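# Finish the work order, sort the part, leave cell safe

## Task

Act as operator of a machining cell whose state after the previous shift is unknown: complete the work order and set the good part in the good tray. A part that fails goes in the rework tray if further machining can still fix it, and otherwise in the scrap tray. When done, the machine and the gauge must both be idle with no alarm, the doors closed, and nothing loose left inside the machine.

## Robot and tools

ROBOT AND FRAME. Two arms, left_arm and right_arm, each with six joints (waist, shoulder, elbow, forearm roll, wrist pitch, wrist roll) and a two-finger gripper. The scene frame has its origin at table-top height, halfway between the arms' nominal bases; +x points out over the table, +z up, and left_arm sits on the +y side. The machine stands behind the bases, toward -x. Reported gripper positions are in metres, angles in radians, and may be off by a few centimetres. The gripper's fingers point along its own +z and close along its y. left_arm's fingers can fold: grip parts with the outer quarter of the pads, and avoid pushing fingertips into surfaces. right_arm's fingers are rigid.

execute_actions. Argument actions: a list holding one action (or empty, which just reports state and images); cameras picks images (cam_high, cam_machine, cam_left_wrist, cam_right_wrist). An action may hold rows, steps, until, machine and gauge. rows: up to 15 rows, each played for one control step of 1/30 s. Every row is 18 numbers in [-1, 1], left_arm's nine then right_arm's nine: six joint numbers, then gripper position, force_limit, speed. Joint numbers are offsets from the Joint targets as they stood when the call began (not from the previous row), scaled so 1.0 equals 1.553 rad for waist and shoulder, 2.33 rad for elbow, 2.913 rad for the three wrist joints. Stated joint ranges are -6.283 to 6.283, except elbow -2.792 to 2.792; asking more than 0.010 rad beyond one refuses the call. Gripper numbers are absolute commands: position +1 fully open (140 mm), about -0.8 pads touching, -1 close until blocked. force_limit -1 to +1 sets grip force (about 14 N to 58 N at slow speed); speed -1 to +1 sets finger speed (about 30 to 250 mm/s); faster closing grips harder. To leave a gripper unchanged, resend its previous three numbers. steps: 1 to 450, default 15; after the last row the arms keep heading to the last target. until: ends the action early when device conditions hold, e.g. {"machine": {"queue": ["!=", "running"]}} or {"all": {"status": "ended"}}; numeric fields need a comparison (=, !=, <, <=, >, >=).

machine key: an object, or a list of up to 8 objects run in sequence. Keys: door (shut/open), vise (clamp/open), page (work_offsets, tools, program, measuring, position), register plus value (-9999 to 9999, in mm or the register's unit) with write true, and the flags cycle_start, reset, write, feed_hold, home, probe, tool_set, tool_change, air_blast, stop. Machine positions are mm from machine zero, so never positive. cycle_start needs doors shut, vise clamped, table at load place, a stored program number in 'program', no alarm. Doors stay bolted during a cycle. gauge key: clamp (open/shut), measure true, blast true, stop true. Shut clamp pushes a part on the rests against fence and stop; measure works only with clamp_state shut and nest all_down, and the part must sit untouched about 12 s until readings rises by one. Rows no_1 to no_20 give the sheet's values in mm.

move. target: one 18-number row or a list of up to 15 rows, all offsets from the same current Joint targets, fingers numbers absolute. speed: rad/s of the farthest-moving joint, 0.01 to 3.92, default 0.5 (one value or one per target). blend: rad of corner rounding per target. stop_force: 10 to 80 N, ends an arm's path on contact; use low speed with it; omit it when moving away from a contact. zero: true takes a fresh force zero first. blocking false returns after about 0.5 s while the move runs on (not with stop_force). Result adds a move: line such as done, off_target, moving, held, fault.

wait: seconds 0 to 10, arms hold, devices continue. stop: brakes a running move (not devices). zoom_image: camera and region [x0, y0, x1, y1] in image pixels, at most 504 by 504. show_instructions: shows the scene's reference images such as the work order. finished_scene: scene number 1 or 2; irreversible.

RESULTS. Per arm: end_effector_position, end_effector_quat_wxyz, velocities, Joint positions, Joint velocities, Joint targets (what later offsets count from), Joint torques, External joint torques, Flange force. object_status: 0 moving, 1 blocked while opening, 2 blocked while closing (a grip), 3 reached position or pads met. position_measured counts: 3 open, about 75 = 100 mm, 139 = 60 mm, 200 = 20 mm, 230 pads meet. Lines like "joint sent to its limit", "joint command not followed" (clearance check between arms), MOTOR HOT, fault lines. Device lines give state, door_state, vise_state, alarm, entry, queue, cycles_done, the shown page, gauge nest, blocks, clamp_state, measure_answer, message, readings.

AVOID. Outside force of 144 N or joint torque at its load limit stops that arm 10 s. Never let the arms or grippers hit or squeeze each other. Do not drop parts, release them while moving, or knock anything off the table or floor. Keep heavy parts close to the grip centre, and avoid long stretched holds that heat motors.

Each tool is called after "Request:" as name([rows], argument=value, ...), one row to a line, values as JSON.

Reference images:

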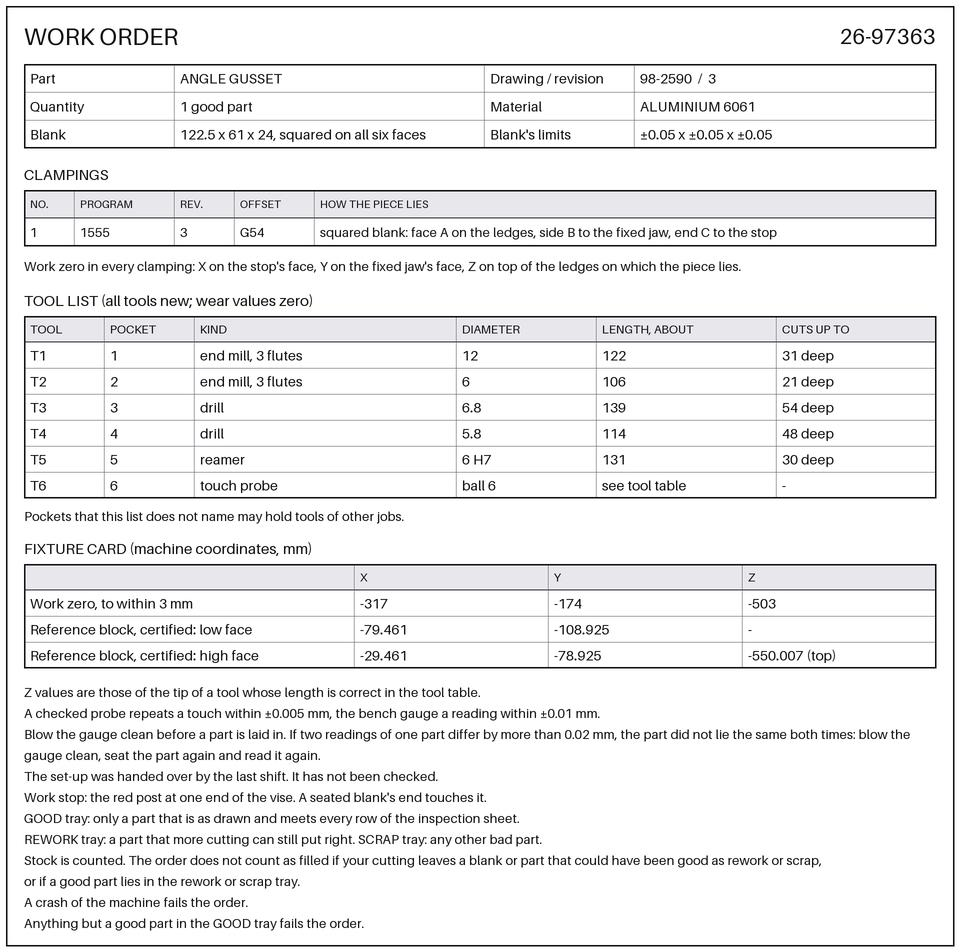

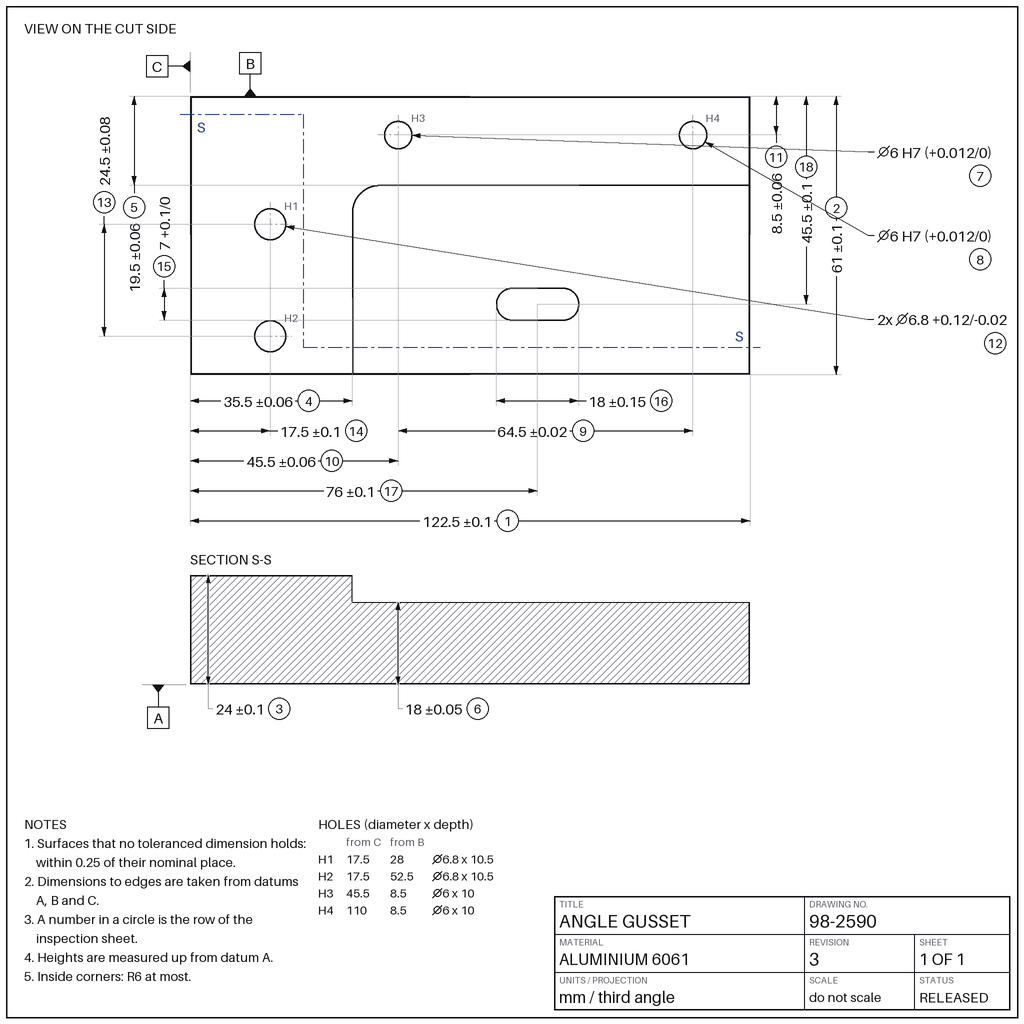

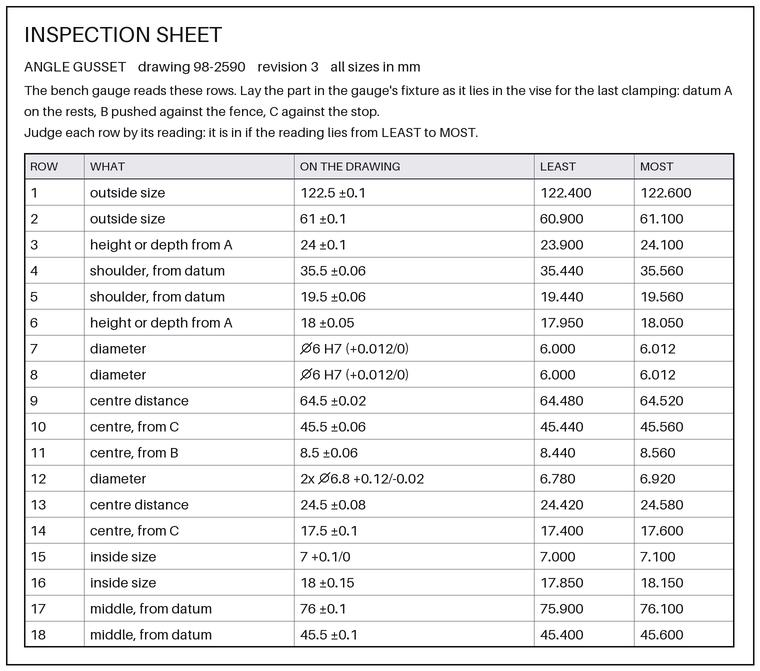

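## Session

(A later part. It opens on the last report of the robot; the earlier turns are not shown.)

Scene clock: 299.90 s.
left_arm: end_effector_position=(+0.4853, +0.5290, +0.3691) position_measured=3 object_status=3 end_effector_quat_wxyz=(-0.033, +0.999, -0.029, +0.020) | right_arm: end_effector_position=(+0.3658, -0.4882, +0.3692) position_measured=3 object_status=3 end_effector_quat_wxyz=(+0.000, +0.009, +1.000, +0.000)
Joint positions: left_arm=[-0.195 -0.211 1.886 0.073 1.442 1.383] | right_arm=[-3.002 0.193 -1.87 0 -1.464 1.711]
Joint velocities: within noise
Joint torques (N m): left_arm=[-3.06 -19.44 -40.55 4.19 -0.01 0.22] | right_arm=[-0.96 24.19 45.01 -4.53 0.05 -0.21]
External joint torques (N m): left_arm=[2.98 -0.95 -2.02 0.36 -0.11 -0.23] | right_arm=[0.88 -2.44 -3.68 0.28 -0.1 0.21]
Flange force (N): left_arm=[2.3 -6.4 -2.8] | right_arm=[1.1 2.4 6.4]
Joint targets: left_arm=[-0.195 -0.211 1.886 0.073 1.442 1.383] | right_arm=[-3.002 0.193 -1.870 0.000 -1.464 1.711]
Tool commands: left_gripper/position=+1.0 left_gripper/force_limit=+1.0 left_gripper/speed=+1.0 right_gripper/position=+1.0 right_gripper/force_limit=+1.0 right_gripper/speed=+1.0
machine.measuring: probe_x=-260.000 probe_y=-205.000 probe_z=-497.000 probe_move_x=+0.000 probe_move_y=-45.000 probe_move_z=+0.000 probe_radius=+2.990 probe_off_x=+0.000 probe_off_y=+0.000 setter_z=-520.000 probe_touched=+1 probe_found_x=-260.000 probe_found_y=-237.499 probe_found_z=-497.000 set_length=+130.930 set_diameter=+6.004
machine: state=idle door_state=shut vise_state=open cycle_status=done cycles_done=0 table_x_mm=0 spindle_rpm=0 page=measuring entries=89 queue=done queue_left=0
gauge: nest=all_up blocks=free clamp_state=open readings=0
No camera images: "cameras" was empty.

Request:
execute_actions([
  {"machine": [{"door":"open"}], "steps": 200, "until":{"machine":{"door_state":"open"}}},
])

Request:
zoom_image(camera="cam_high", region=[300, 0, 640, 200])

Scene clock: 303.77 s.
left_arm: end_effector_position=(+0.4853, +0.5290, +0.3691) position_measured=3 object_status=3 end_effector_quat_wxyz=(-0.033, +0.999, -0.029, +0.020) | right_arm: end_effector_position=(+0.3658, -0.4882, +0.3692) position_measured=3 object_status=3 end_effector_quat_wxyz=(+0.000, +0.009, +1.000, +0.000)
Joint positions: left_arm=[-0.195 -0.211 1.886 0.073 1.442 1.383] | right_arm=[-3.002 0.193 -1.87 0 -1.464 1.711]
Joint velocities: within noise
Joint torques (N m): left_arm=[-2.88 -19.32 -40.68 4.21 0.08 0.19] | right_arm=[-1.65 23.84 45.17 -4.53 0 -0.25]
External joint torques (N m): left_arm=[2.83 -1.3 -1.87 0.33 -0.19 -0.2] | right_arm=[1.6 -2.37 -3.96 0.29 -0.05 0.24]
Flange force (N): left_arm=[1.5 -6.2 -2.5] | right_arm=[1.9 4.1 6.9]
Joint targets: left_arm=[-0.195 -0.211 1.886 0.073 1.442 1.383] | right_arm=[-3.002 0.193 -1.870 0.000 -1.464 1.711]
Tool commands: left_gripper/position=+1.0 left_gripper/force_limit=+1.0 left_gripper/speed=+1.0 right_gripper/position=+1.0 right_gripper/force_limit=+1.0 right_gripper/speed=+1.0
machine.measuring: probe_x=-260.000 probe_y=-205.000 probe_z=-497.000 probe_move_x=+0.000 probe_move_y=-45.000 probe_move_z=+0.000 probe_radius=+2.990 probe_off_x=+0.000 probe_off_y=+0.000 setter_z=-520.000 probe_touched=+1 probe_found_x=-260.000 probe_found_y=-237.499 probe_found_z=-497.000 set_length=+130.930 set_diameter=+6.004
machine: state=idle door_state=open vise_state=open cycle_status=done cycles_done=0 table_x_mm=0 spindle_rpm=0 page=measuring entries=89 queue=running queue_left=0
gauge: nest=all_up blocks=free clamp_state=open readings=0

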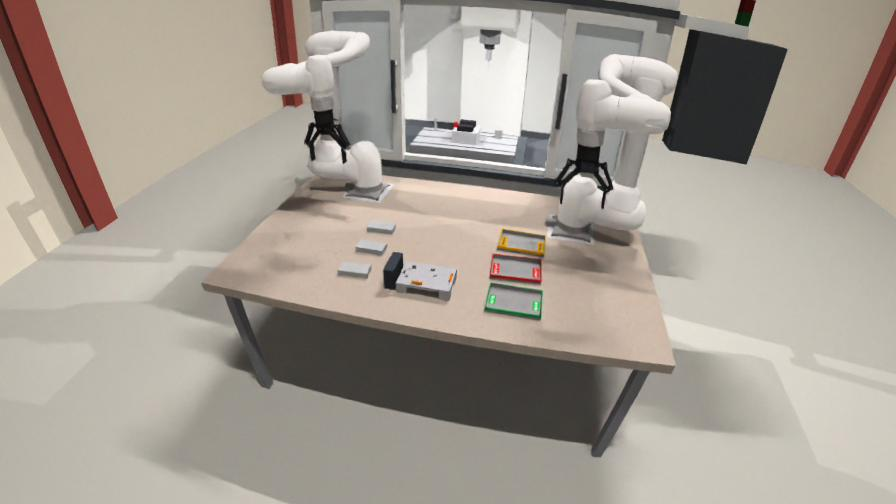

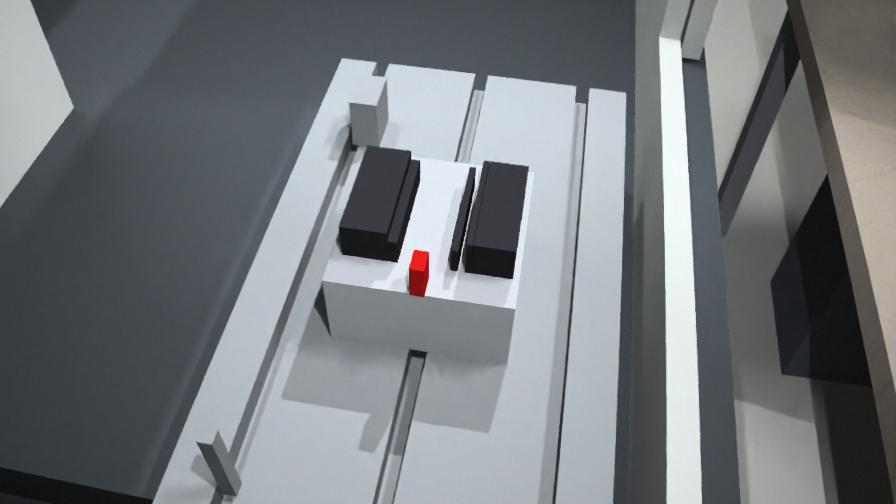

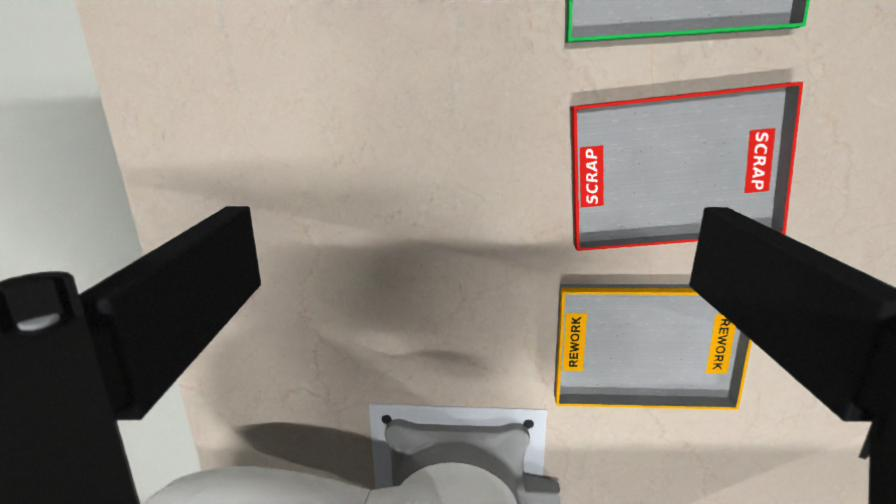

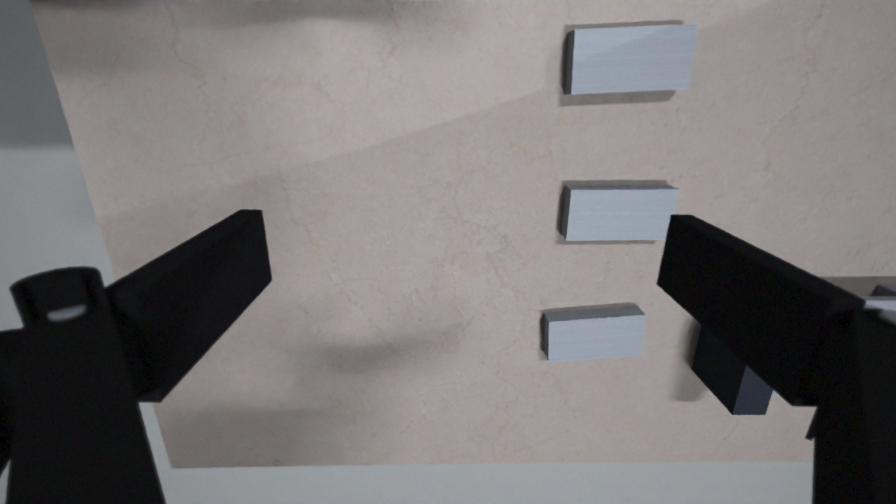

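Scaled by 1.482 from the camera's 896x504 image, which has a finer 1280x720 frame.

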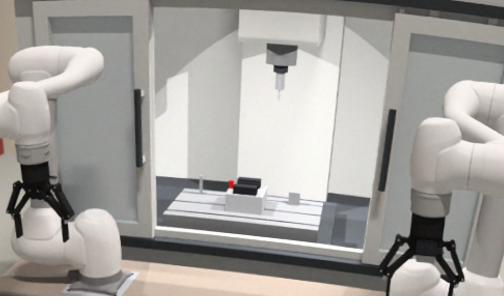

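Request:
move(target=[0,0,0,0,0,0,1,1,1, 0.2144,-0.159,0.0438,0,0.0496,0.6533,1,1,1], speed=0.8, cameras=["cam_right_wrist"])

Scene clock: 310.30 s.
left_arm: end_effector_position=(+0.4853, +0.5290, +0.3691) position_measured=3 object_status=3 end_effector_quat_wxyz=(-0.033, +0.999, -0.029, +0.020) | right_arm: end_effector_position=(+0.4594, -0.2854, +0.3002) position_measured=3 object_status=3 end_effector_quat_wxyz=(+0.000, +0.713, +0.701, +0.000)
Joint positions: left_arm=[-0.195 -0.211 1.886 0.073 1.442 1.383] | right_arm=[-2.669 -0.054 -1.768 0 -1.32 3.614]
Joint velocities: within noise
Joint torques (N m): left_arm=[-3.1 -19.24 -40.77 4.23 0.06 0.19] | right_arm=[-1.38 49.6 44.01 -4.38 0.07 -0.23]
External joint torques (N m): left_arm=[3.04 -1.1 -1.75 0.31 -0.19 -0.19] | right_arm=[1.24 -3.74 -3.8 0.29 -0.06 0.23]
Flange force (N): left_arm=[1.8 -6.7 -2.2] | right_arm=[2.1 -1.6 6.8]
Joint targets: left_arm=[-0.195 -0.211 1.886 0.073 1.442 1.383] | right_arm=[-2.669 -0.054 -1.768 0.000 -1.320 3.614]
machine.measuring: probe_x=-260.000 probe_y=-205.000 probe_z=-497.000 probe_move_x=+0.000 probe_move_y=-45.000 probe_move_z=+0.000 probe_radius=+2.990 probe_off_x=+0.000 probe_off_y=+0.000 setter_z=-520.000 probe_touched=+1 probe_found_x=-260.000 probe_found_y=-237.499 probe_found_z=-497.000 set_length=+130.930 set_diameter=+6.004
machine: state=idle door_state=open vise_state=open cycle_status=done cycles_done=0 table_x_mm=0 spindle_rpm=0 page=measuring entries=89 queue=done queue_left=0
gauge: nest=all_up blocks=free clamp_state=open readings=0
move: done
camera_calibration:
cam_right_wrist: T_world_to_cam=[[0.999926, 0.00403666, 0.01149, -0.458684], [-0.000271937, -0.935834, 0.352442, -0.370266], [0.0121754, -0.352419, -0.935763, 0.318593], [0, 0, 0, 1]] pos_world=[0.45467, -0.232378, 0.433896]
Images, in order (width x height): cam_right_wrist 896x504.

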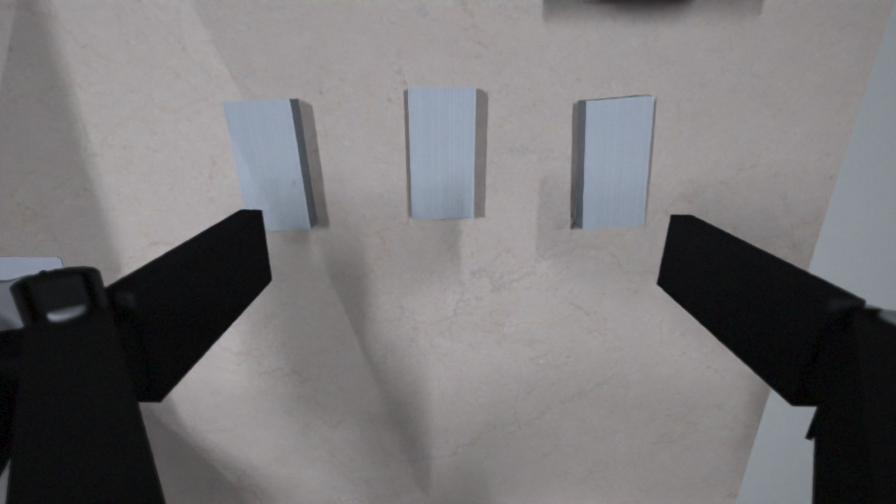

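Request:
move(target=[0,0,0,0,0,0,1,1,1, -0.0006,-0.1067,-0.1115,0,0.1462,-0.0062,0.25,-0.5,-0.5], speed=0.5, cameras=["cam_right_wrist","cam_high"])

Request:
zoom_image(camera="cam_high", region=[320, 190, 440, 290])

Scene clock: 314.90 s.
left_arm: end_effector_position=(+0.4853, +0.5290, +0.3691) position_measured=3 object_status=3 end_effector_quat_wxyz=(-0.033, +0.999, -0.029, +0.020) | right_arm: end_effector_position=(+0.4562, -0.2876, +0.0751) position_measured=98 object_status=3 end_effector_quat_wxyz=(+0.000, +0.707, +0.707, +0.000)
Joint positions: left_arm=[-0.195 -0.211 1.886 0.073 1.442 1.383] | right_arm=[-2.67 -0.22 -2.028 0 -0.894 3.596]
Joint velocities: within noise
Joint torques (N m): left_arm=[-2.93 -19.77 -40.47 4.18 0 0.19] | right_arm=[-1.66 59.45 35.79 -3.57 0.27 -0.22]
External joint torques (N m): left_arm=[2.89 -0.96 -2.19 0.37 -0.12 -0.2] | right_arm=[1.47 -4.45 -3.47 0.28 -0.27 0.22]
Flange force (N): left_arm=[2.5 -6.3 -3.0] | right_arm=[2.7 -1.3 7.3]
Joint targets: left_arm=[-0.195 -0.211 1.886 0.073 1.442 1.383] | right_arm=[-2.670 -0.220 -2.028 0.000 -0.894 3.596]
machine.measuring: probe_x=-260.000 probe_y=-205.000 probe_z=-497.000 probe_move_x=+0.000 probe_move_y=-45.000 probe_move_z=+0.000 probe_radius=+2.990 probe_off_x=+0.000 probe_off_y=+0.000 setter_z=-520.000 probe_touched=+1 probe_found_x=-260.000 probe_found_y=-237.499 probe_found_z=-497.000 set_length=+130.930 set_diameter=+6.004
machine: state=idle door_state=open vise_state=open cycle_status=done cycles_done=0 table_x_mm=0 spindle_rpm=0 page=measuring entries=89 queue=done queue_left=0
gauge: nest=all_up blocks=free clamp_state=open readings=0
move: done
camera_calibration:
cam_right_wrist: T_world_to_cam=[[0.999709, 0.0210964, 0.0117366, -0.447824], [0.0156107, -0.935754, 0.352309, -0.300146], [0.018415, -0.352023, -0.93581, 0.104505], [0, 0, 0, 1]] pos_world=[0.450454, -0.234627, 0.208797]
Images, in order (width x height): cam_high 896x504, cam_right_wrist 896x504.

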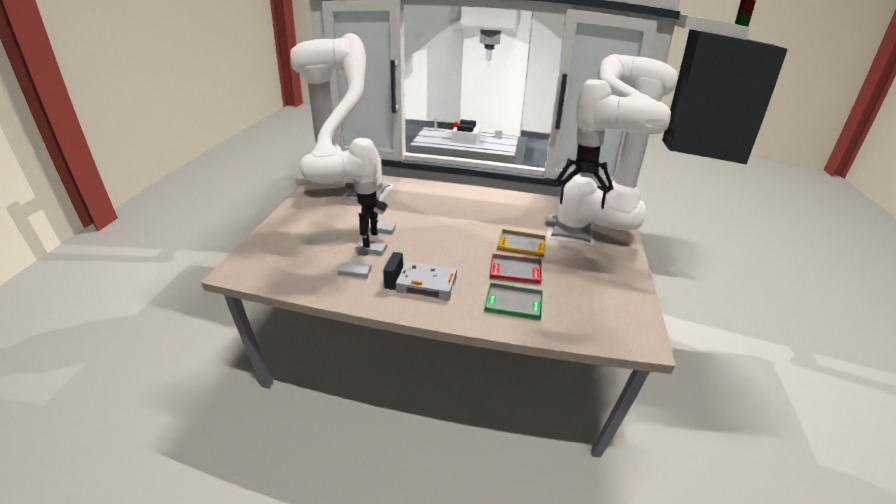

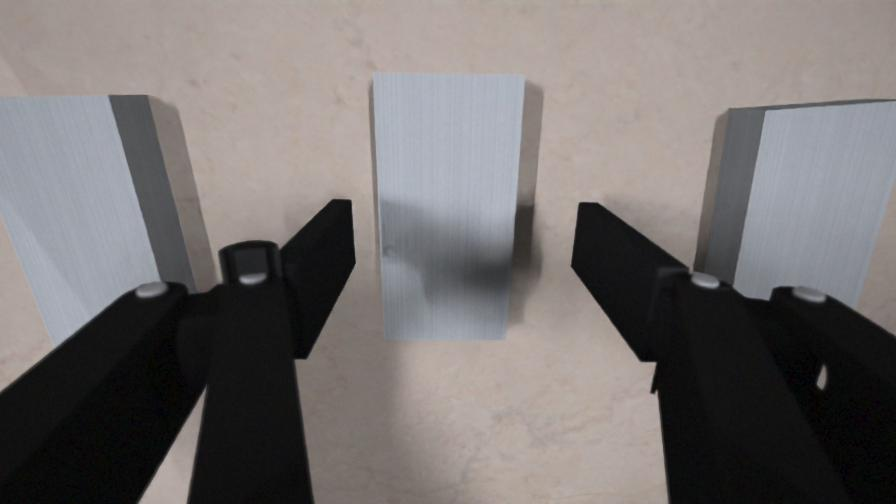

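Scaled by 4.200 from the camera's 896x504 image, which has a finer 1280x720 frame.

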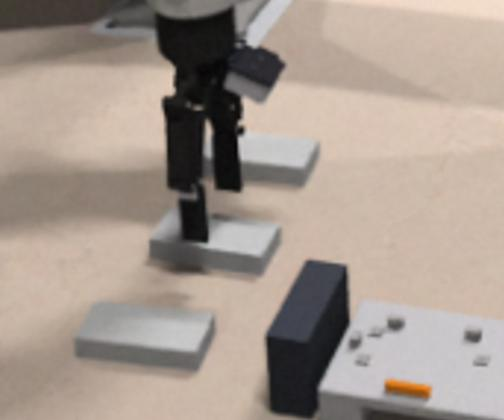

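Request:
move(target=[0,0,0,0,0,0,1,1,1, 0.002,-0.0203,-0.0133,0,0.0215,0.0011,0.25,-0.5,-0.5], speed=0.05, stop_force=25, cameras=["cam_right_wrist","cam_high"])

Request:
zoom_image(camera="cam_high", region=[320, 190, 440, 290])

Scene clock: 318.27 s.
left_arm: end_effector_position=(+0.4853, +0.5290, +0.3691) position_measured=3 object_status=3 end_effector_quat_wxyz=(-0.033, +0.999, -0.029, +0.020) | right_arm: end_effector_position=(+0.4521, -0.2876, +0.0439) position_measured=98 object_status=3 end_effector_quat_wxyz=(+0.000, +0.707, +0.707, +0.000)
Joint positions: left_arm=[-0.195 -0.211 1.886 0.073 1.442 1.383] | right_arm=[-2.667 -0.251 -2.059 0 -0.831 3.599]
Joint velocities: within noise
Joint torques (N m): left_arm=[-3.19 -18.91 -40.72 4.15 0.01 0.18] | right_arm=[-1.75 59.59 33.86 -3.34 0.1 -0.2]
External joint torques (N m): left_arm=[3.08 -1.28 -1.72 0.39 -0.13 -0.18] | right_arm=[1.59 -3.38 -3.06 0.2 -0.08 0.2]
Flange force (N): left_arm=[1.4 -6.9 -2.3] | right_arm=[2.4 -2.4 6.2]
Joint targets: left_arm=[-0.195 -0.211 1.886 0.073 1.442 1.383] | right_arm=[-2.667 -0.251 -2.059 0.000 -0.831 3.599]
machine.measuring: probe_x=-260.000 probe_y=-205.000 probe_z=-497.000 probe_move_x=+0.000 probe_move_y=-45.000 probe_move_z=+0.000 probe_radius=+2.990 probe_off_x=+0.000 probe_off_y=+0.000 setter_z=-520.000 probe_touched=+1 probe_found_x=-260.000 probe_found_y=-237.499 probe_found_z=-497.000 set_length=+130.930 set_diameter=+6.004
machine: state=idle door_state=open vise_state=open cycle_status=done cycles_done=0 table_x_mm=0 spindle_rpm=0 page=measuring entries=89 queue=done queue_left=0
gauge: nest=all_up blocks=free clamp_state=open readings=0
move: done
camera_calibration:
cam_right_wrist: T_world_to_cam=[[0.999709, 0.0210964, 0.0117366, -0.443459], [0.0156107, -0.935754, 0.352309, -0.289091], [0.018415, -0.352023, -0.93581, 0.075381], [0, 0, 0, 1]] pos_world=[0.446454, -0.234627, 0.177597]
Images, in order (width x height): cam_high 896x504, cam_right_wrist 896x504.

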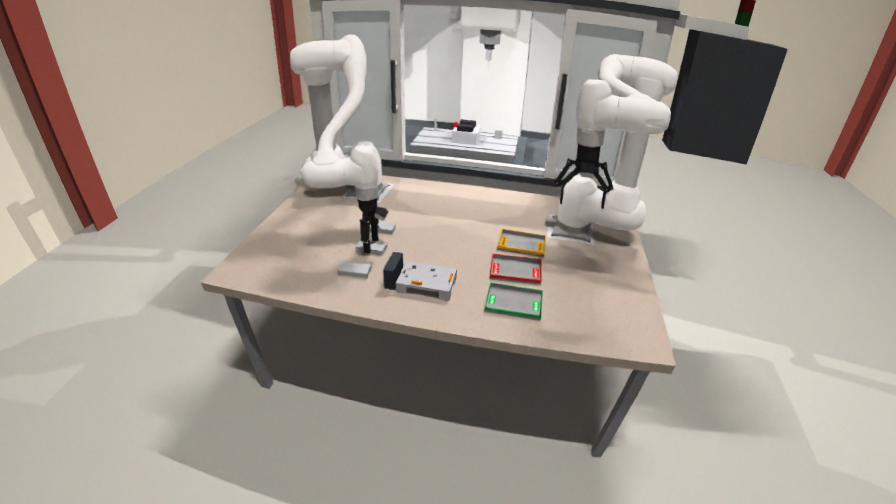

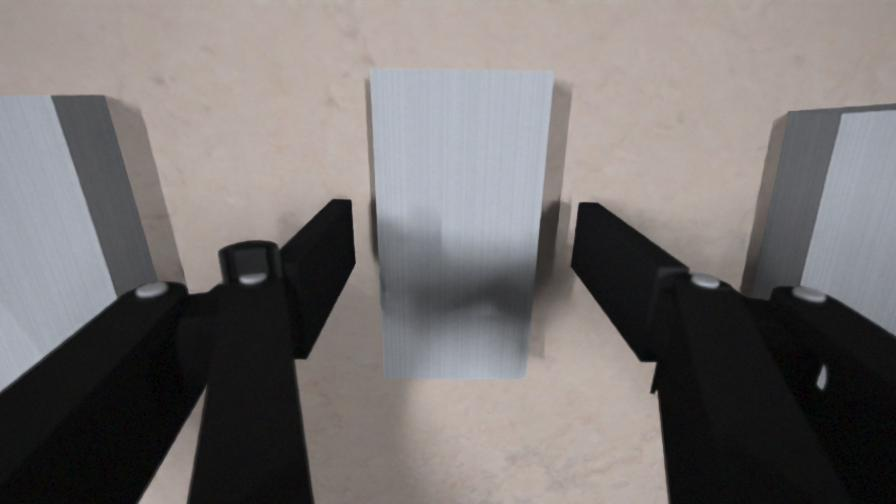

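Scaled by 4.200 from the camera's 896x504 image, which has a finer 1280x720 frame.

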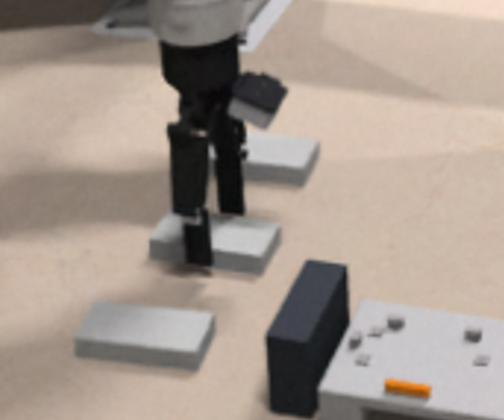

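Request:
execute_actions([
  {"rows": [[0,0,0,0,0,0,1,1,1, 0,0,0,0,0,0,-1,-0.02,-1]], "steps": 75},
], cameras=["cam_right_wrist","cam_high"])

Request:
zoom_image(camera="cam_high", region=[320, 190, 440, 290])

Scene clock: 321.73 s.
left_arm: end_effector_position=(+0.4853, +0.5290, +0.3691) position_measured=3 object_status=3 end_effector_quat_wxyz=(-0.033, +0.999, -0.029, +0.020) | right_arm: end_effector_position=(+0.4521, -0.2876, +0.0439) position_measured=139 object_status=2 end_effector_quat_wxyz=(+0.000, +0.707, +0.707, +0.000)
Joint positions: left_arm=[-0.195 -0.211 1.886 0.073 1.442 1.383] | right_arm=[-2.667 -0.251 -2.059 0 -0.831 3.599]
Joint velocities: within noise
Joint torques (N m): left_arm=[-3.28 -19.44 -40.53 4.22 -0.01 0.16] | right_arm=[-1.42 51.63 29.77 -3.36 1.38 -0.29]
External joint torques (N m): left_arm=[3.14 -0.95 -2.06 0.32 -0.12 -0.16] | right_arm=[1.25 4.56 0.95 0.23 -1.36 0.29]
Flange force (N): left_arm=[2.5 -7.0 -2.8] | right_arm=[1.0 -4.6 -9.0]
Joint targets: left_arm=[-0.195 -0.211 1.886 0.073 1.442 1.383] | right_arm=[-2.667 -0.251 -2.059 0.000 -0.831 3.599]
machine.measuring: probe_x=-260.000 probe_y=-205.000 probe_z=-497.000 probe_move_x=+0.000 probe_move_y=-45.000 probe_move_z=+0.000 probe_radius=+2.990 probe_off_x=+0.000 probe_off_y=+0.000 setter_z=-520.000 probe_touched=+1 probe_found_x=-260.000 probe_found_y=-237.499 probe_found_z=-497.000 set_length=+130.930 set_diameter=+6.004
machine: state=idle door_state=open vise_state=open cycle_status=done cycles_done=0 table_x_mm=0 spindle_rpm=0 page=measuring entries=89 queue=done queue_left=0
gauge: nest=all_up blocks=free clamp_state=open readings=0
camera_calibration:
cam_right_wrist: T_world_to_cam=[[0.999709, 0.0210964, 0.0117366, -0.443459], [0.0156107, -0.935754, 0.352309, -0.289091], [0.018415, -0.352023, -0.93581, 0.075381], [0, 0, 0, 1]] pos_world=[0.446454, -0.234627, 0.177597]
Images, in order (width x height): cam_high 896x504, cam_right_wrist 896x504.

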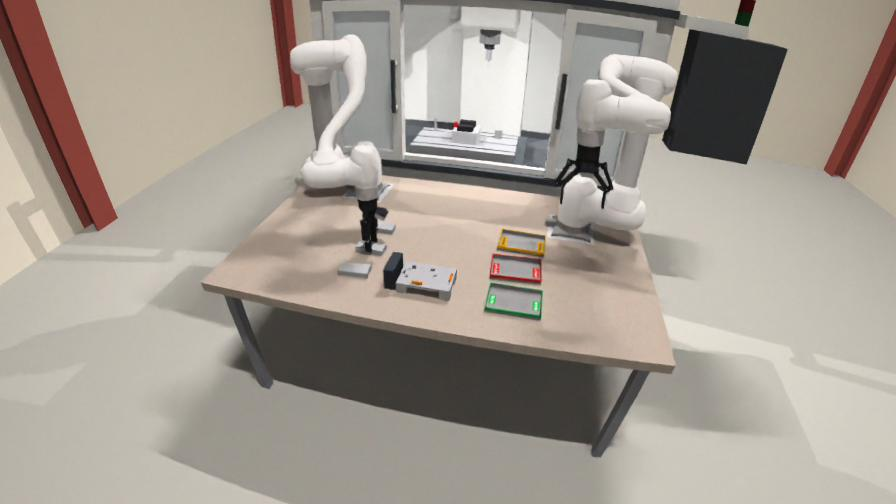

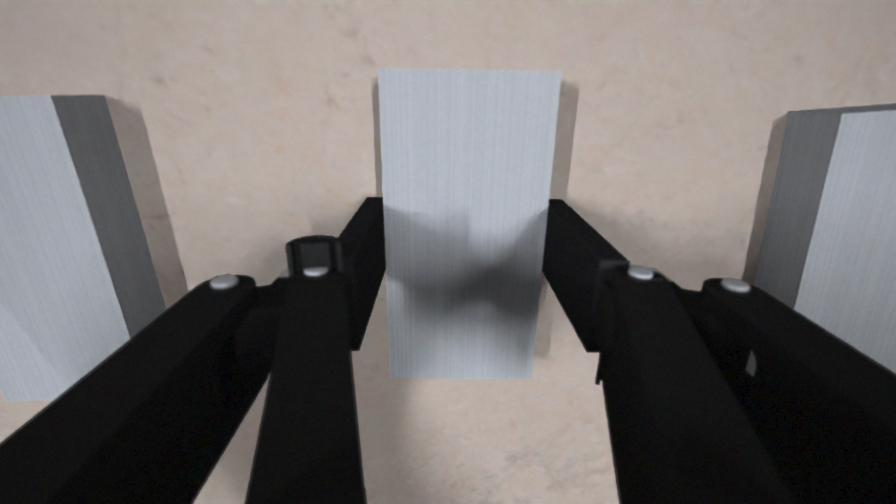

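Scaled by 4.200 from the camera's 896x504 image, which has a finer 1280x720 frame.

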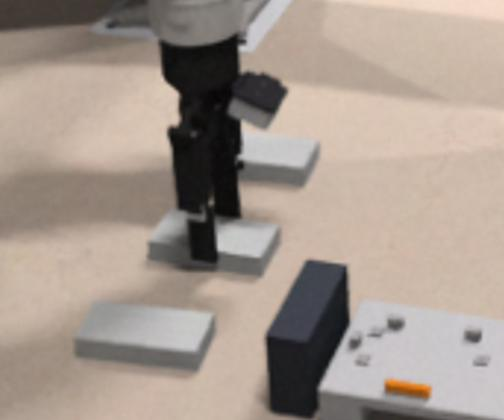

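Request:
execute_actions([
  {"rows": [[0,0,0,0,0,0,1,1,1, 0,0,0,0,0,0,0.25,-0.02,-1]], "steps": 45},
], cameras=[])

Request:
move(target=[0,0,0,0,0,0,1,1,1, 0,0.0093,0.0038,0,-0.0080,0,0.25,-0.02,-1], speed=0.05, cameras=[])

Request:
execute_actions([
  {"rows": [[0,0,0,0,0,0,1,1,1, 0,0,0,0,0,0,-1,-0.02,-1]], "steps": 75},
], cameras=["cam_right_wrist","cam_high"])

Request:
zoom_image(camera="cam_high", region=[320, 190, 440, 290])

Scene clock: 328.27 s.
left_arm: end_effector_position=(+0.4853, +0.5290, +0.3691) position_measured=3 object_status=3 end_effector_quat_wxyz=(-0.033, +0.999, -0.029, +0.020) | right_arm: end_effector_position=(+0.4521, -0.2876, +0.0439) position_measured=98 object_status=3 end_effector_quat_wxyz=(+0.000, +0.707, +0.707, +0.000)
Joint positions: left_arm=[-0.195 -0.211 1.886 0.073 1.442 1.383] | right_arm=[-2.667 -0.251 -2.059 0 -0.831 3.599]
Joint velocities: within noise
Joint torques (N m): left_arm=[-3.13 -19.83 -40.63 4.25 0.09 0.19] | right_arm=[-1.16 59.62 33.92 -3.4 0.09 -0.26]
External joint torques (N m): left_arm=[3.04 -0.55 -1.88 0.29 -0.21 -0.2] | right_arm=[0.96 -3.51 -3.41 0.29 -0.09 0.26]
Flange force (N): left_arm=[2.9 -6.6 -2.3] | right_arm=[1.3 -2.4 6.6]
Joint targets: left_arm=[-0.195 -0.211 1.886 0.073 1.442 1.383] | right_arm=[-2.667 -0.251 -2.059 0.000 -0.831 3.599]
machine.measuring: probe_x=-260.000 probe_y=-205.000 probe_z=-497.000 probe_move_x=+0.000 probe_move_y=-45.000 probe_move_z=+0.000 probe_radius=+2.990 probe_off_x=+0.000 probe_off_y=+0.000 setter_z=-520.000 probe_touched=+1 probe_found_x=-260.000 probe_found_y=-237.499 probe_found_z=-497.000 set_length=+130.930 set_diameter=+6.004
machine: state=idle door_state=open vise_state=open cycle_status=done cycles_done=0 table_x_mm=0 spindle_rpm=0 page=measuring entries=89 queue=done queue_left=0
gauge: nest=all_up blocks=free clamp_state=open readings=0
No camera images: "cameras" was empty.

Scene clock: 329.03 s.
left_arm: end_effector_position=(+0.4853, +0.5290, +0.3691) position_measured=3 object_status=3 end_effector_quat_wxyz=(-0.033, +0.999, -0.029, +0.020) | right_arm: end_effector_position=(+0.4521, -0.2876, +0.0557) position_measured=98 object_status=3 end_effector_quat_wxyz=(+0.000, +0.707, +0.707, +0.000)
Joint positions: left_arm=[-0.195 -0.211 1.886 0.073 1.442 1.383] | right_arm=[-2.667 -0.237 -2.05 0 -0.854 3.599]
Joint velocities: within noise
Joint torques (N m): left_arm=[-3.14 -20.04 -40.7 4.18 0.04 0.21] | right_arm=[-1.42 58.1 34.41 -3.48 0.19 -0.21]
External joint torques (N m): left_arm=[3.11 -0.9 -2.03 0.38 -0.16 -0.21] | right_arm=[1.21 -2.68 -3.29 0.31 -0.19 0.21]
Flange force (N): left_arm=[2.5 -6.8 -2.7] | right_arm=[1.4 -3.2 5.3]
Joint targets: left_arm=[-0.195 -0.211 1.886 0.073 1.442 1.383] | right_arm=[-2.667 -0.237 -2.050 0.000 -0.854 3.599]
machine.measuring: probe_x=-260.000 probe_y=-205.000 probe_z=-497.000 probe_move_x=+0.000 probe_move_y=-45.000 probe_move_z=+0.000 probe_radius=+2.990 probe_off_x=+0.000 probe_off_y=+0.000 setter_z=-520.000 probe_touched=+1 probe_found_x=-260.000 probe_found_y=-237.499 probe_found_z=-497.000 set_length=+130.930 set_diameter=+6.004
machine: state=idle door_state=open vise_state=open cycle_status=done cycles_done=0 table_x_mm=0 spindle_rpm=0 page=measuring entries=89 queue=done queue_left=0
gauge: nest=all_up blocks=free clamp_state=open readings=0
move: done
No camera images: "cameras" was empty.

Scene clock: 331.73 s.
left_arm: end_effector_position=(+0.4853, +0.5290, +0.3691) position_measured=3 object_status=3 end_effector_quat_wxyz=(-0.033, +0.999, -0.029, +0.020) | right_arm: end_effector_position=(+0.4521, -0.2876, +0.0558) position_measured=181 object_status=2 end_effector_quat_wxyz=(+0.000, +0.707, +0.707, +0.000)
Joint positions: left_arm=[-0.195 -0.211 1.886 0.073 1.442 1.383] | right_arm=[-2.667 -0.237 -2.05 0 -0.854 3.599]
Joint velocities: within noise
Joint torques (N m): left_arm=[-2.87 -19.2 -40.59 4.21 0.07 0.15] | right_arm=[-2.95 20.2 11.93 -4.38 4.61 -0.27]
External joint torques (N m): left_arm=[2.9 -1.72 -2.1 0.35 -0.19 -0.15] | right_arm=[2.77 35.18 19.31 1.2 -4.6 0.27]
Flange force (N): left_arm=[1.2 -6.6 -2.9] | right_arm=[0.8 -12.0 -65.8]
Joint targets: left_arm=[-0.195 -0.211 1.886 0.073 1.442 1.383] | right_arm=[-2.667 -0.237 -2.050 0.000 -0.854 3.599]
machine.measuring: probe_x=-260.000 probe_y=-205.000 probe_z=-497.000 probe_move_x=+0.000 probe_move_y=-45.000 probe_move_z=+0.000 probe_radius=+2.990 probe_off_x=+0.000 probe_off_y=+0.000 setter_z=-520.000 probe_touched=+1 probe_found_x=-260.000 probe_found_y=-237.499 probe_found_z=-497.000 set_length=+130.930 set_diameter=+6.004
machine: state=idle door_state=open vise_state=open cycle_status=done cycles_done=0 table_x_mm=0 spindle_rpm=0 page=measuring entries=89 queue=done queue_left=0
gauge: nest=all_up blocks=free clamp_state=open readings=0
camera_calibration:
cam_right_wrist: T_world_to_cam=[[0.999708, 0.021038, 0.0118672, -0.443637], [0.0155117, -0.935788, 0.352222, -0.293232], [0.0185153, -0.351935, -0.935841, 0.0864993], [0, 0, 0, 1]] pos_world=[0.446454, -0.234627, 0.189497]
Images, in order (width x height): cam_high 896x504, cam_right_wrist 896x504.

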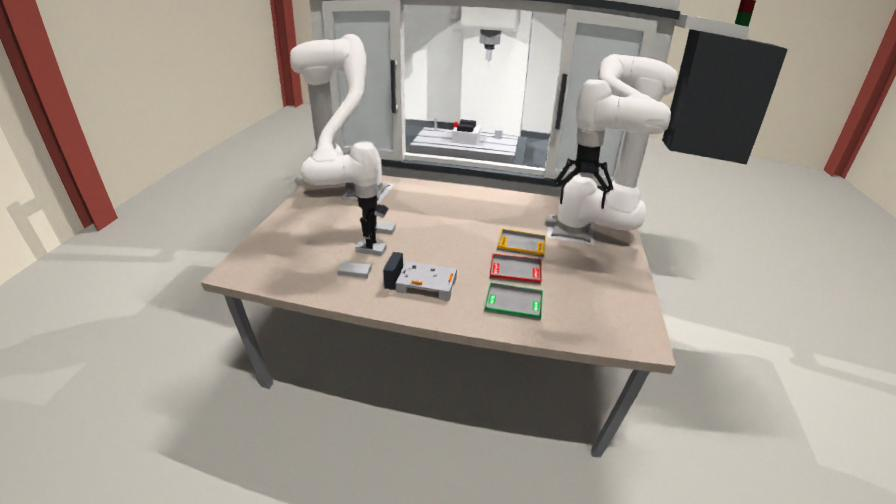

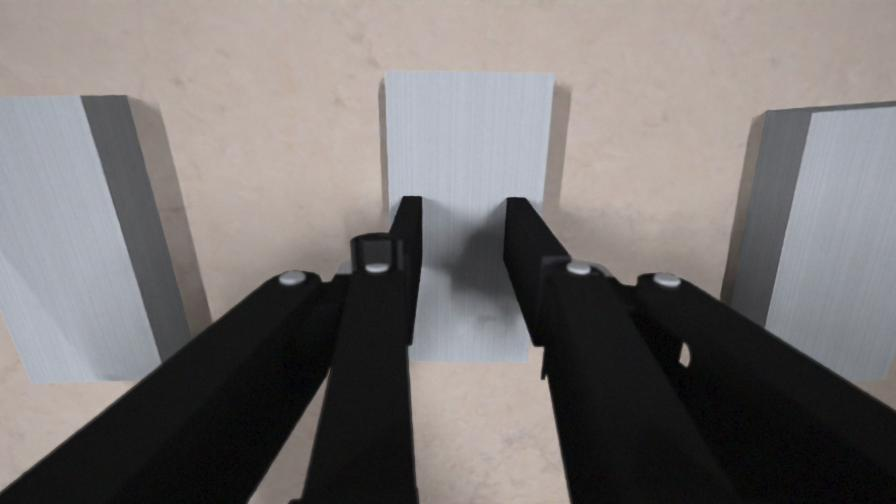

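Scaled by 4.200 from the camera's 896x504 image, which has a finer 1280x720 frame.

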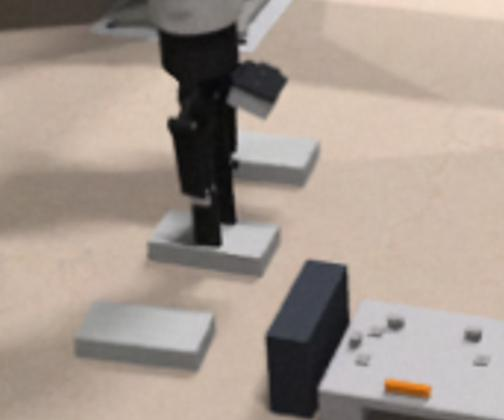

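Request:
execute_actions([
  {"rows": [[0,0,0,0,0,0,1,1,1, 0,0,0,0,0,0,0.2,-0.02,-1]], "steps": 60},
], cameras=[])

Request:
move(target=[0,0,0,0,0,0,1,1,1, 0,-0.0093,-0.0038,0,0.0080,0,0.2,-0.02,-1], speed=0.05, cameras=["cam_right_wrist"])

Request:
execute_actions([
  {"rows": [[0,0,0,0,0,0,1,1,1, 0,0,0,0,0,0,-1,-0.02,-1]], "steps": 75},
], cameras=["cam_right_wrist","cam_high"])

Scene clock: 334.67 s.
left_arm: end_effector_position=(+0.4853, +0.5290, +0.3691) position_measured=3 object_status=3 end_effector_quat_wxyz=(-0.033, +0.999, -0.029, +0.020) | right_arm: end_effector_position=(+0.4521, -0.2876, +0.0558) position_measured=104 object_status=3 end_effector_quat_wxyz=(+0.000, +0.707, +0.707, +0.000)
Joint positions: left_arm=[-0.195 -0.211 1.886 0.073 1.442 1.383] | right_arm=[-2.667 -0.237 -2.05 0 -0.854 3.599]
Joint velocities: within noise
Joint torques (N m): left_arm=[-3.1 -19.25 -40.63 4.23 0.05 0.19] | right_arm=[-1.48 58.77 34.54 -3.48 0.06 -0.27]
External joint torques (N m): left_arm=[2.95 -0.78 -1.85 0.31 -0.18 -0.2] | right_arm=[1.33 -3.52 -3.33 0.3 -0.05 0.27]
Flange force (N): left_arm=[2.4 -6.4 -2.3] | right_arm=[2.0 -2.4 6.6]
Joint targets: left_arm=[-0.195 -0.211 1.886 0.073 1.442 1.383] | right_arm=[-2.667 -0.237 -2.050 0.000 -0.854 3.599]
machine.measuring: probe_x=-260.000 probe_y=-205.000 probe_z=-497.000 probe_move_x=+0.000 probe_move_y=-45.000 probe_move_z=+0.000 probe_radius=+2.990 probe_off_x=+0.000 probe_off_y=+0.000 setter_z=-520.000 probe_touched=+1 probe_found_x=-260.000 probe_found_y=-237.499 probe_found_z=-497.000 set_length=+130.930 set_diameter=+6.004
machine: state=idle door_state=open vise_state=open cycle_status=done cycles_done=0 table_x_mm=0 spindle_rpm=0 page=measuring entries=89 queue=done queue_left=0
gauge: nest=all_up blocks=free clamp_state=open readings=0
No camera images: "cameras" was empty.

Scene clock: 335.43 s.
left_arm: end_effector_position=(+0.4853, +0.5290, +0.3691) position_measured=3 object_status=3 end_effector_quat_wxyz=(-0.033, +0.999, -0.029, +0.020) | right_arm: end_effector_position=(+0.4521, -0.2876, +0.0439) position_measured=104 object_status=3 end_effector_quat_wxyz=(+0.000, +0.707, +0.707, +0.000)
Joint positions: left_arm=[-0.195 -0.211 1.886 0.073 1.442 1.383] | right_arm=[-2.667 -0.251 -2.059 0 -0.831 3.599]
Joint velocities: within noise
Joint torques (N m): left_arm=[-2.96 -19.26 -40.49 4.22 0.02 0.21] | right_arm=[-1.36 59.21 33.72 -3.39 0.25 -0.26]
External joint torques (N m): left_arm=[2.94 -1.5 -2.12 0.33 -0.14 -0.22] | right_arm=[1.18 -2.97 -3.06 0.27 -0.24 0.26]
Flange force (N): left_arm=[1.5 -6.5 -3.0] | right_arm=[1.7 -2.5 5.4]
Joint targets: left_arm=[-0.195 -0.211 1.886 0.073 1.442 1.383] | right_arm=[-2.667 -0.251 -2.059 0.000 -0.831 3.599]
machine.measuring: probe_x=-260.000 probe_y=-205.000 probe_z=-497.000 probe_move_x=+0.000 probe_move_y=-45.000 probe_move_z=+0.000 probe_radius=+2.990 probe_off_x=+0.000 probe_off_y=+0.000 setter_z=-520.000 probe_touched=+1 probe_found_x=-260.000 probe_found_y=-237.499 probe_found_z=-497.000 set_length=+130.930 set_diameter=+6.004
machine: state=idle door_state=open vise_state=open cycle_status=done cycles_done=0 table_x_mm=0 spindle_rpm=0 page=measuring entries=89 queue=done queue_left=0
gauge: nest=all_up blocks=free clamp_state=open readings=0
move: done
camera_calibration:
cam_right_wrist: T_world_to_cam=[[0.99971, 0.0210028, 0.0117716, -0.443488], [0.0155107, -0.935756, 0.352308, -0.289047], [0.0184148, -0.352023, -0.93581, 0.075381], [0, 0, 0, 1]] pos_world=[0.446454, -0.234627, 0.177597]
Images, in order (width x height): cam_right_wrist 896x504.

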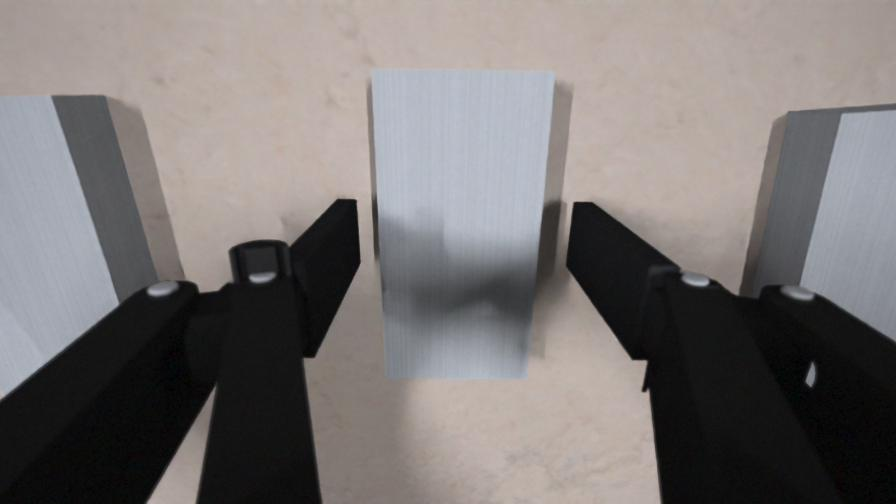

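Scene clock: 338.13 s.
left_arm: end_effector_position=(+0.4853, +0.5290, +0.3691) position_measured=3 object_status=3 end_effector_quat_wxyz=(-0.033, +0.999, -0.029, +0.020) | right_arm: end_effector_position=(+0.4521, -0.2876, +0.0439) position_measured=139 object_status=2 end_effector_quat_wxyz=(+0.000, +0.707, +0.707, +0.000)
Joint positions: left_arm=[-0.195 -0.211 1.886 0.073 1.442 1.383] | right_arm=[-2.667 -0.251 -2.059 0 -0.831 3.599]
Joint velocities: within noise
Joint torques (N m): left_arm=[-2.96 -19.61 -40.64 4.11 0.03 0.18] | right_arm=[-1.08 51.52 29.84 -3.3 1.42 -0.28]
External joint torques (N m): left_arm=[2.98 -1.23 -2.06 0.45 -0.15 -0.19] | right_arm=[0.9 4.72 0.78 0.18 -1.41 0.28]
Flange force (N): left_arm=[1.9 -6.6 -2.8] | right_arm=[0.2 -4.8 -9.2]
Joint targets: left_arm=[-0.195 -0.211 1.886 0.073 1.442 1.383] | right_arm=[-2.667 -0.251 -2.059 0.000 -0.831 3.599]
machine.measuring: probe_x=-260.000 probe_y=-205.000 probe_z=-497.000 probe_move_x=+0.000 probe_move_y=-45.000 probe_move_z=+0.000 probe_radius=+2.990 probe_off_x=+0.000 probe_off_y=+0.000 setter_z=-520.000 probe_touched=+1 probe_found_x=-260.000 probe_found_y=-237.499 probe_found_z=-497.000 set_length=+130.930 set_diameter=+6.004
machine: state=idle door_state=open vise_state=open cycle_status=done cycles_done=0 table_x_mm=0 spindle_rpm=0 page=measuring entries=89 queue=done queue_left=0
gauge: nest=all_up blocks=free clamp_state=open readings=0
camera_calibration:
cam_right_wrist: T_world_to_cam=[[0.999709, 0.0210964, 0.0117366, -0.443459], [0.0156107, -0.935754, 0.352309, -0.289091], [0.018415, -0.352023, -0.93581, 0.075381], [0, 0, 0, 1]] pos_world=[0.446454, -0.234627, 0.177597]
Images, in order (width x height): cam_high 896x504, cam_right_wrist 896x504.

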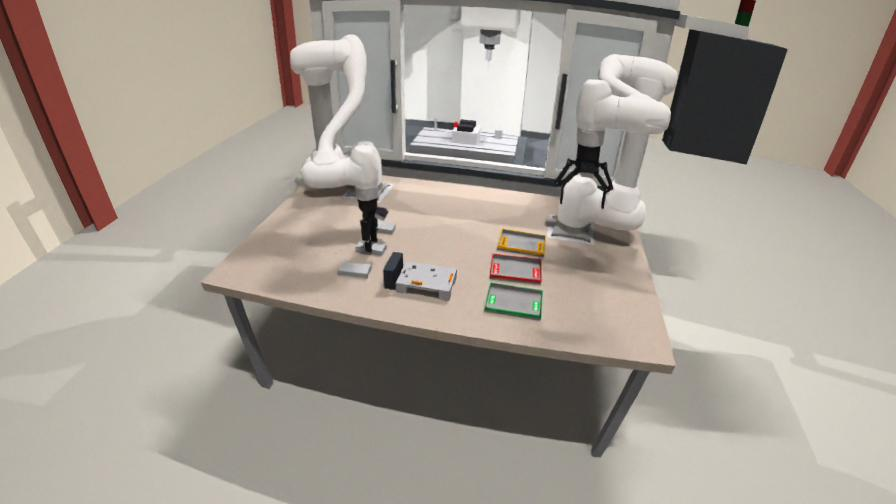

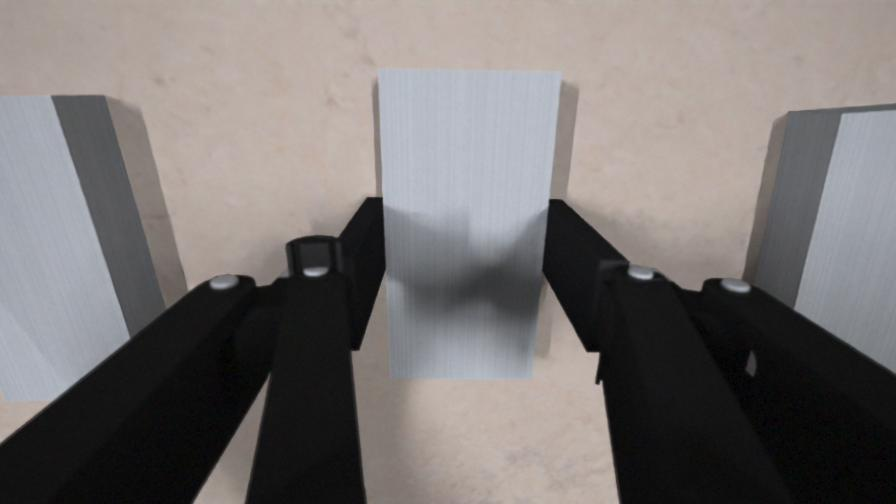

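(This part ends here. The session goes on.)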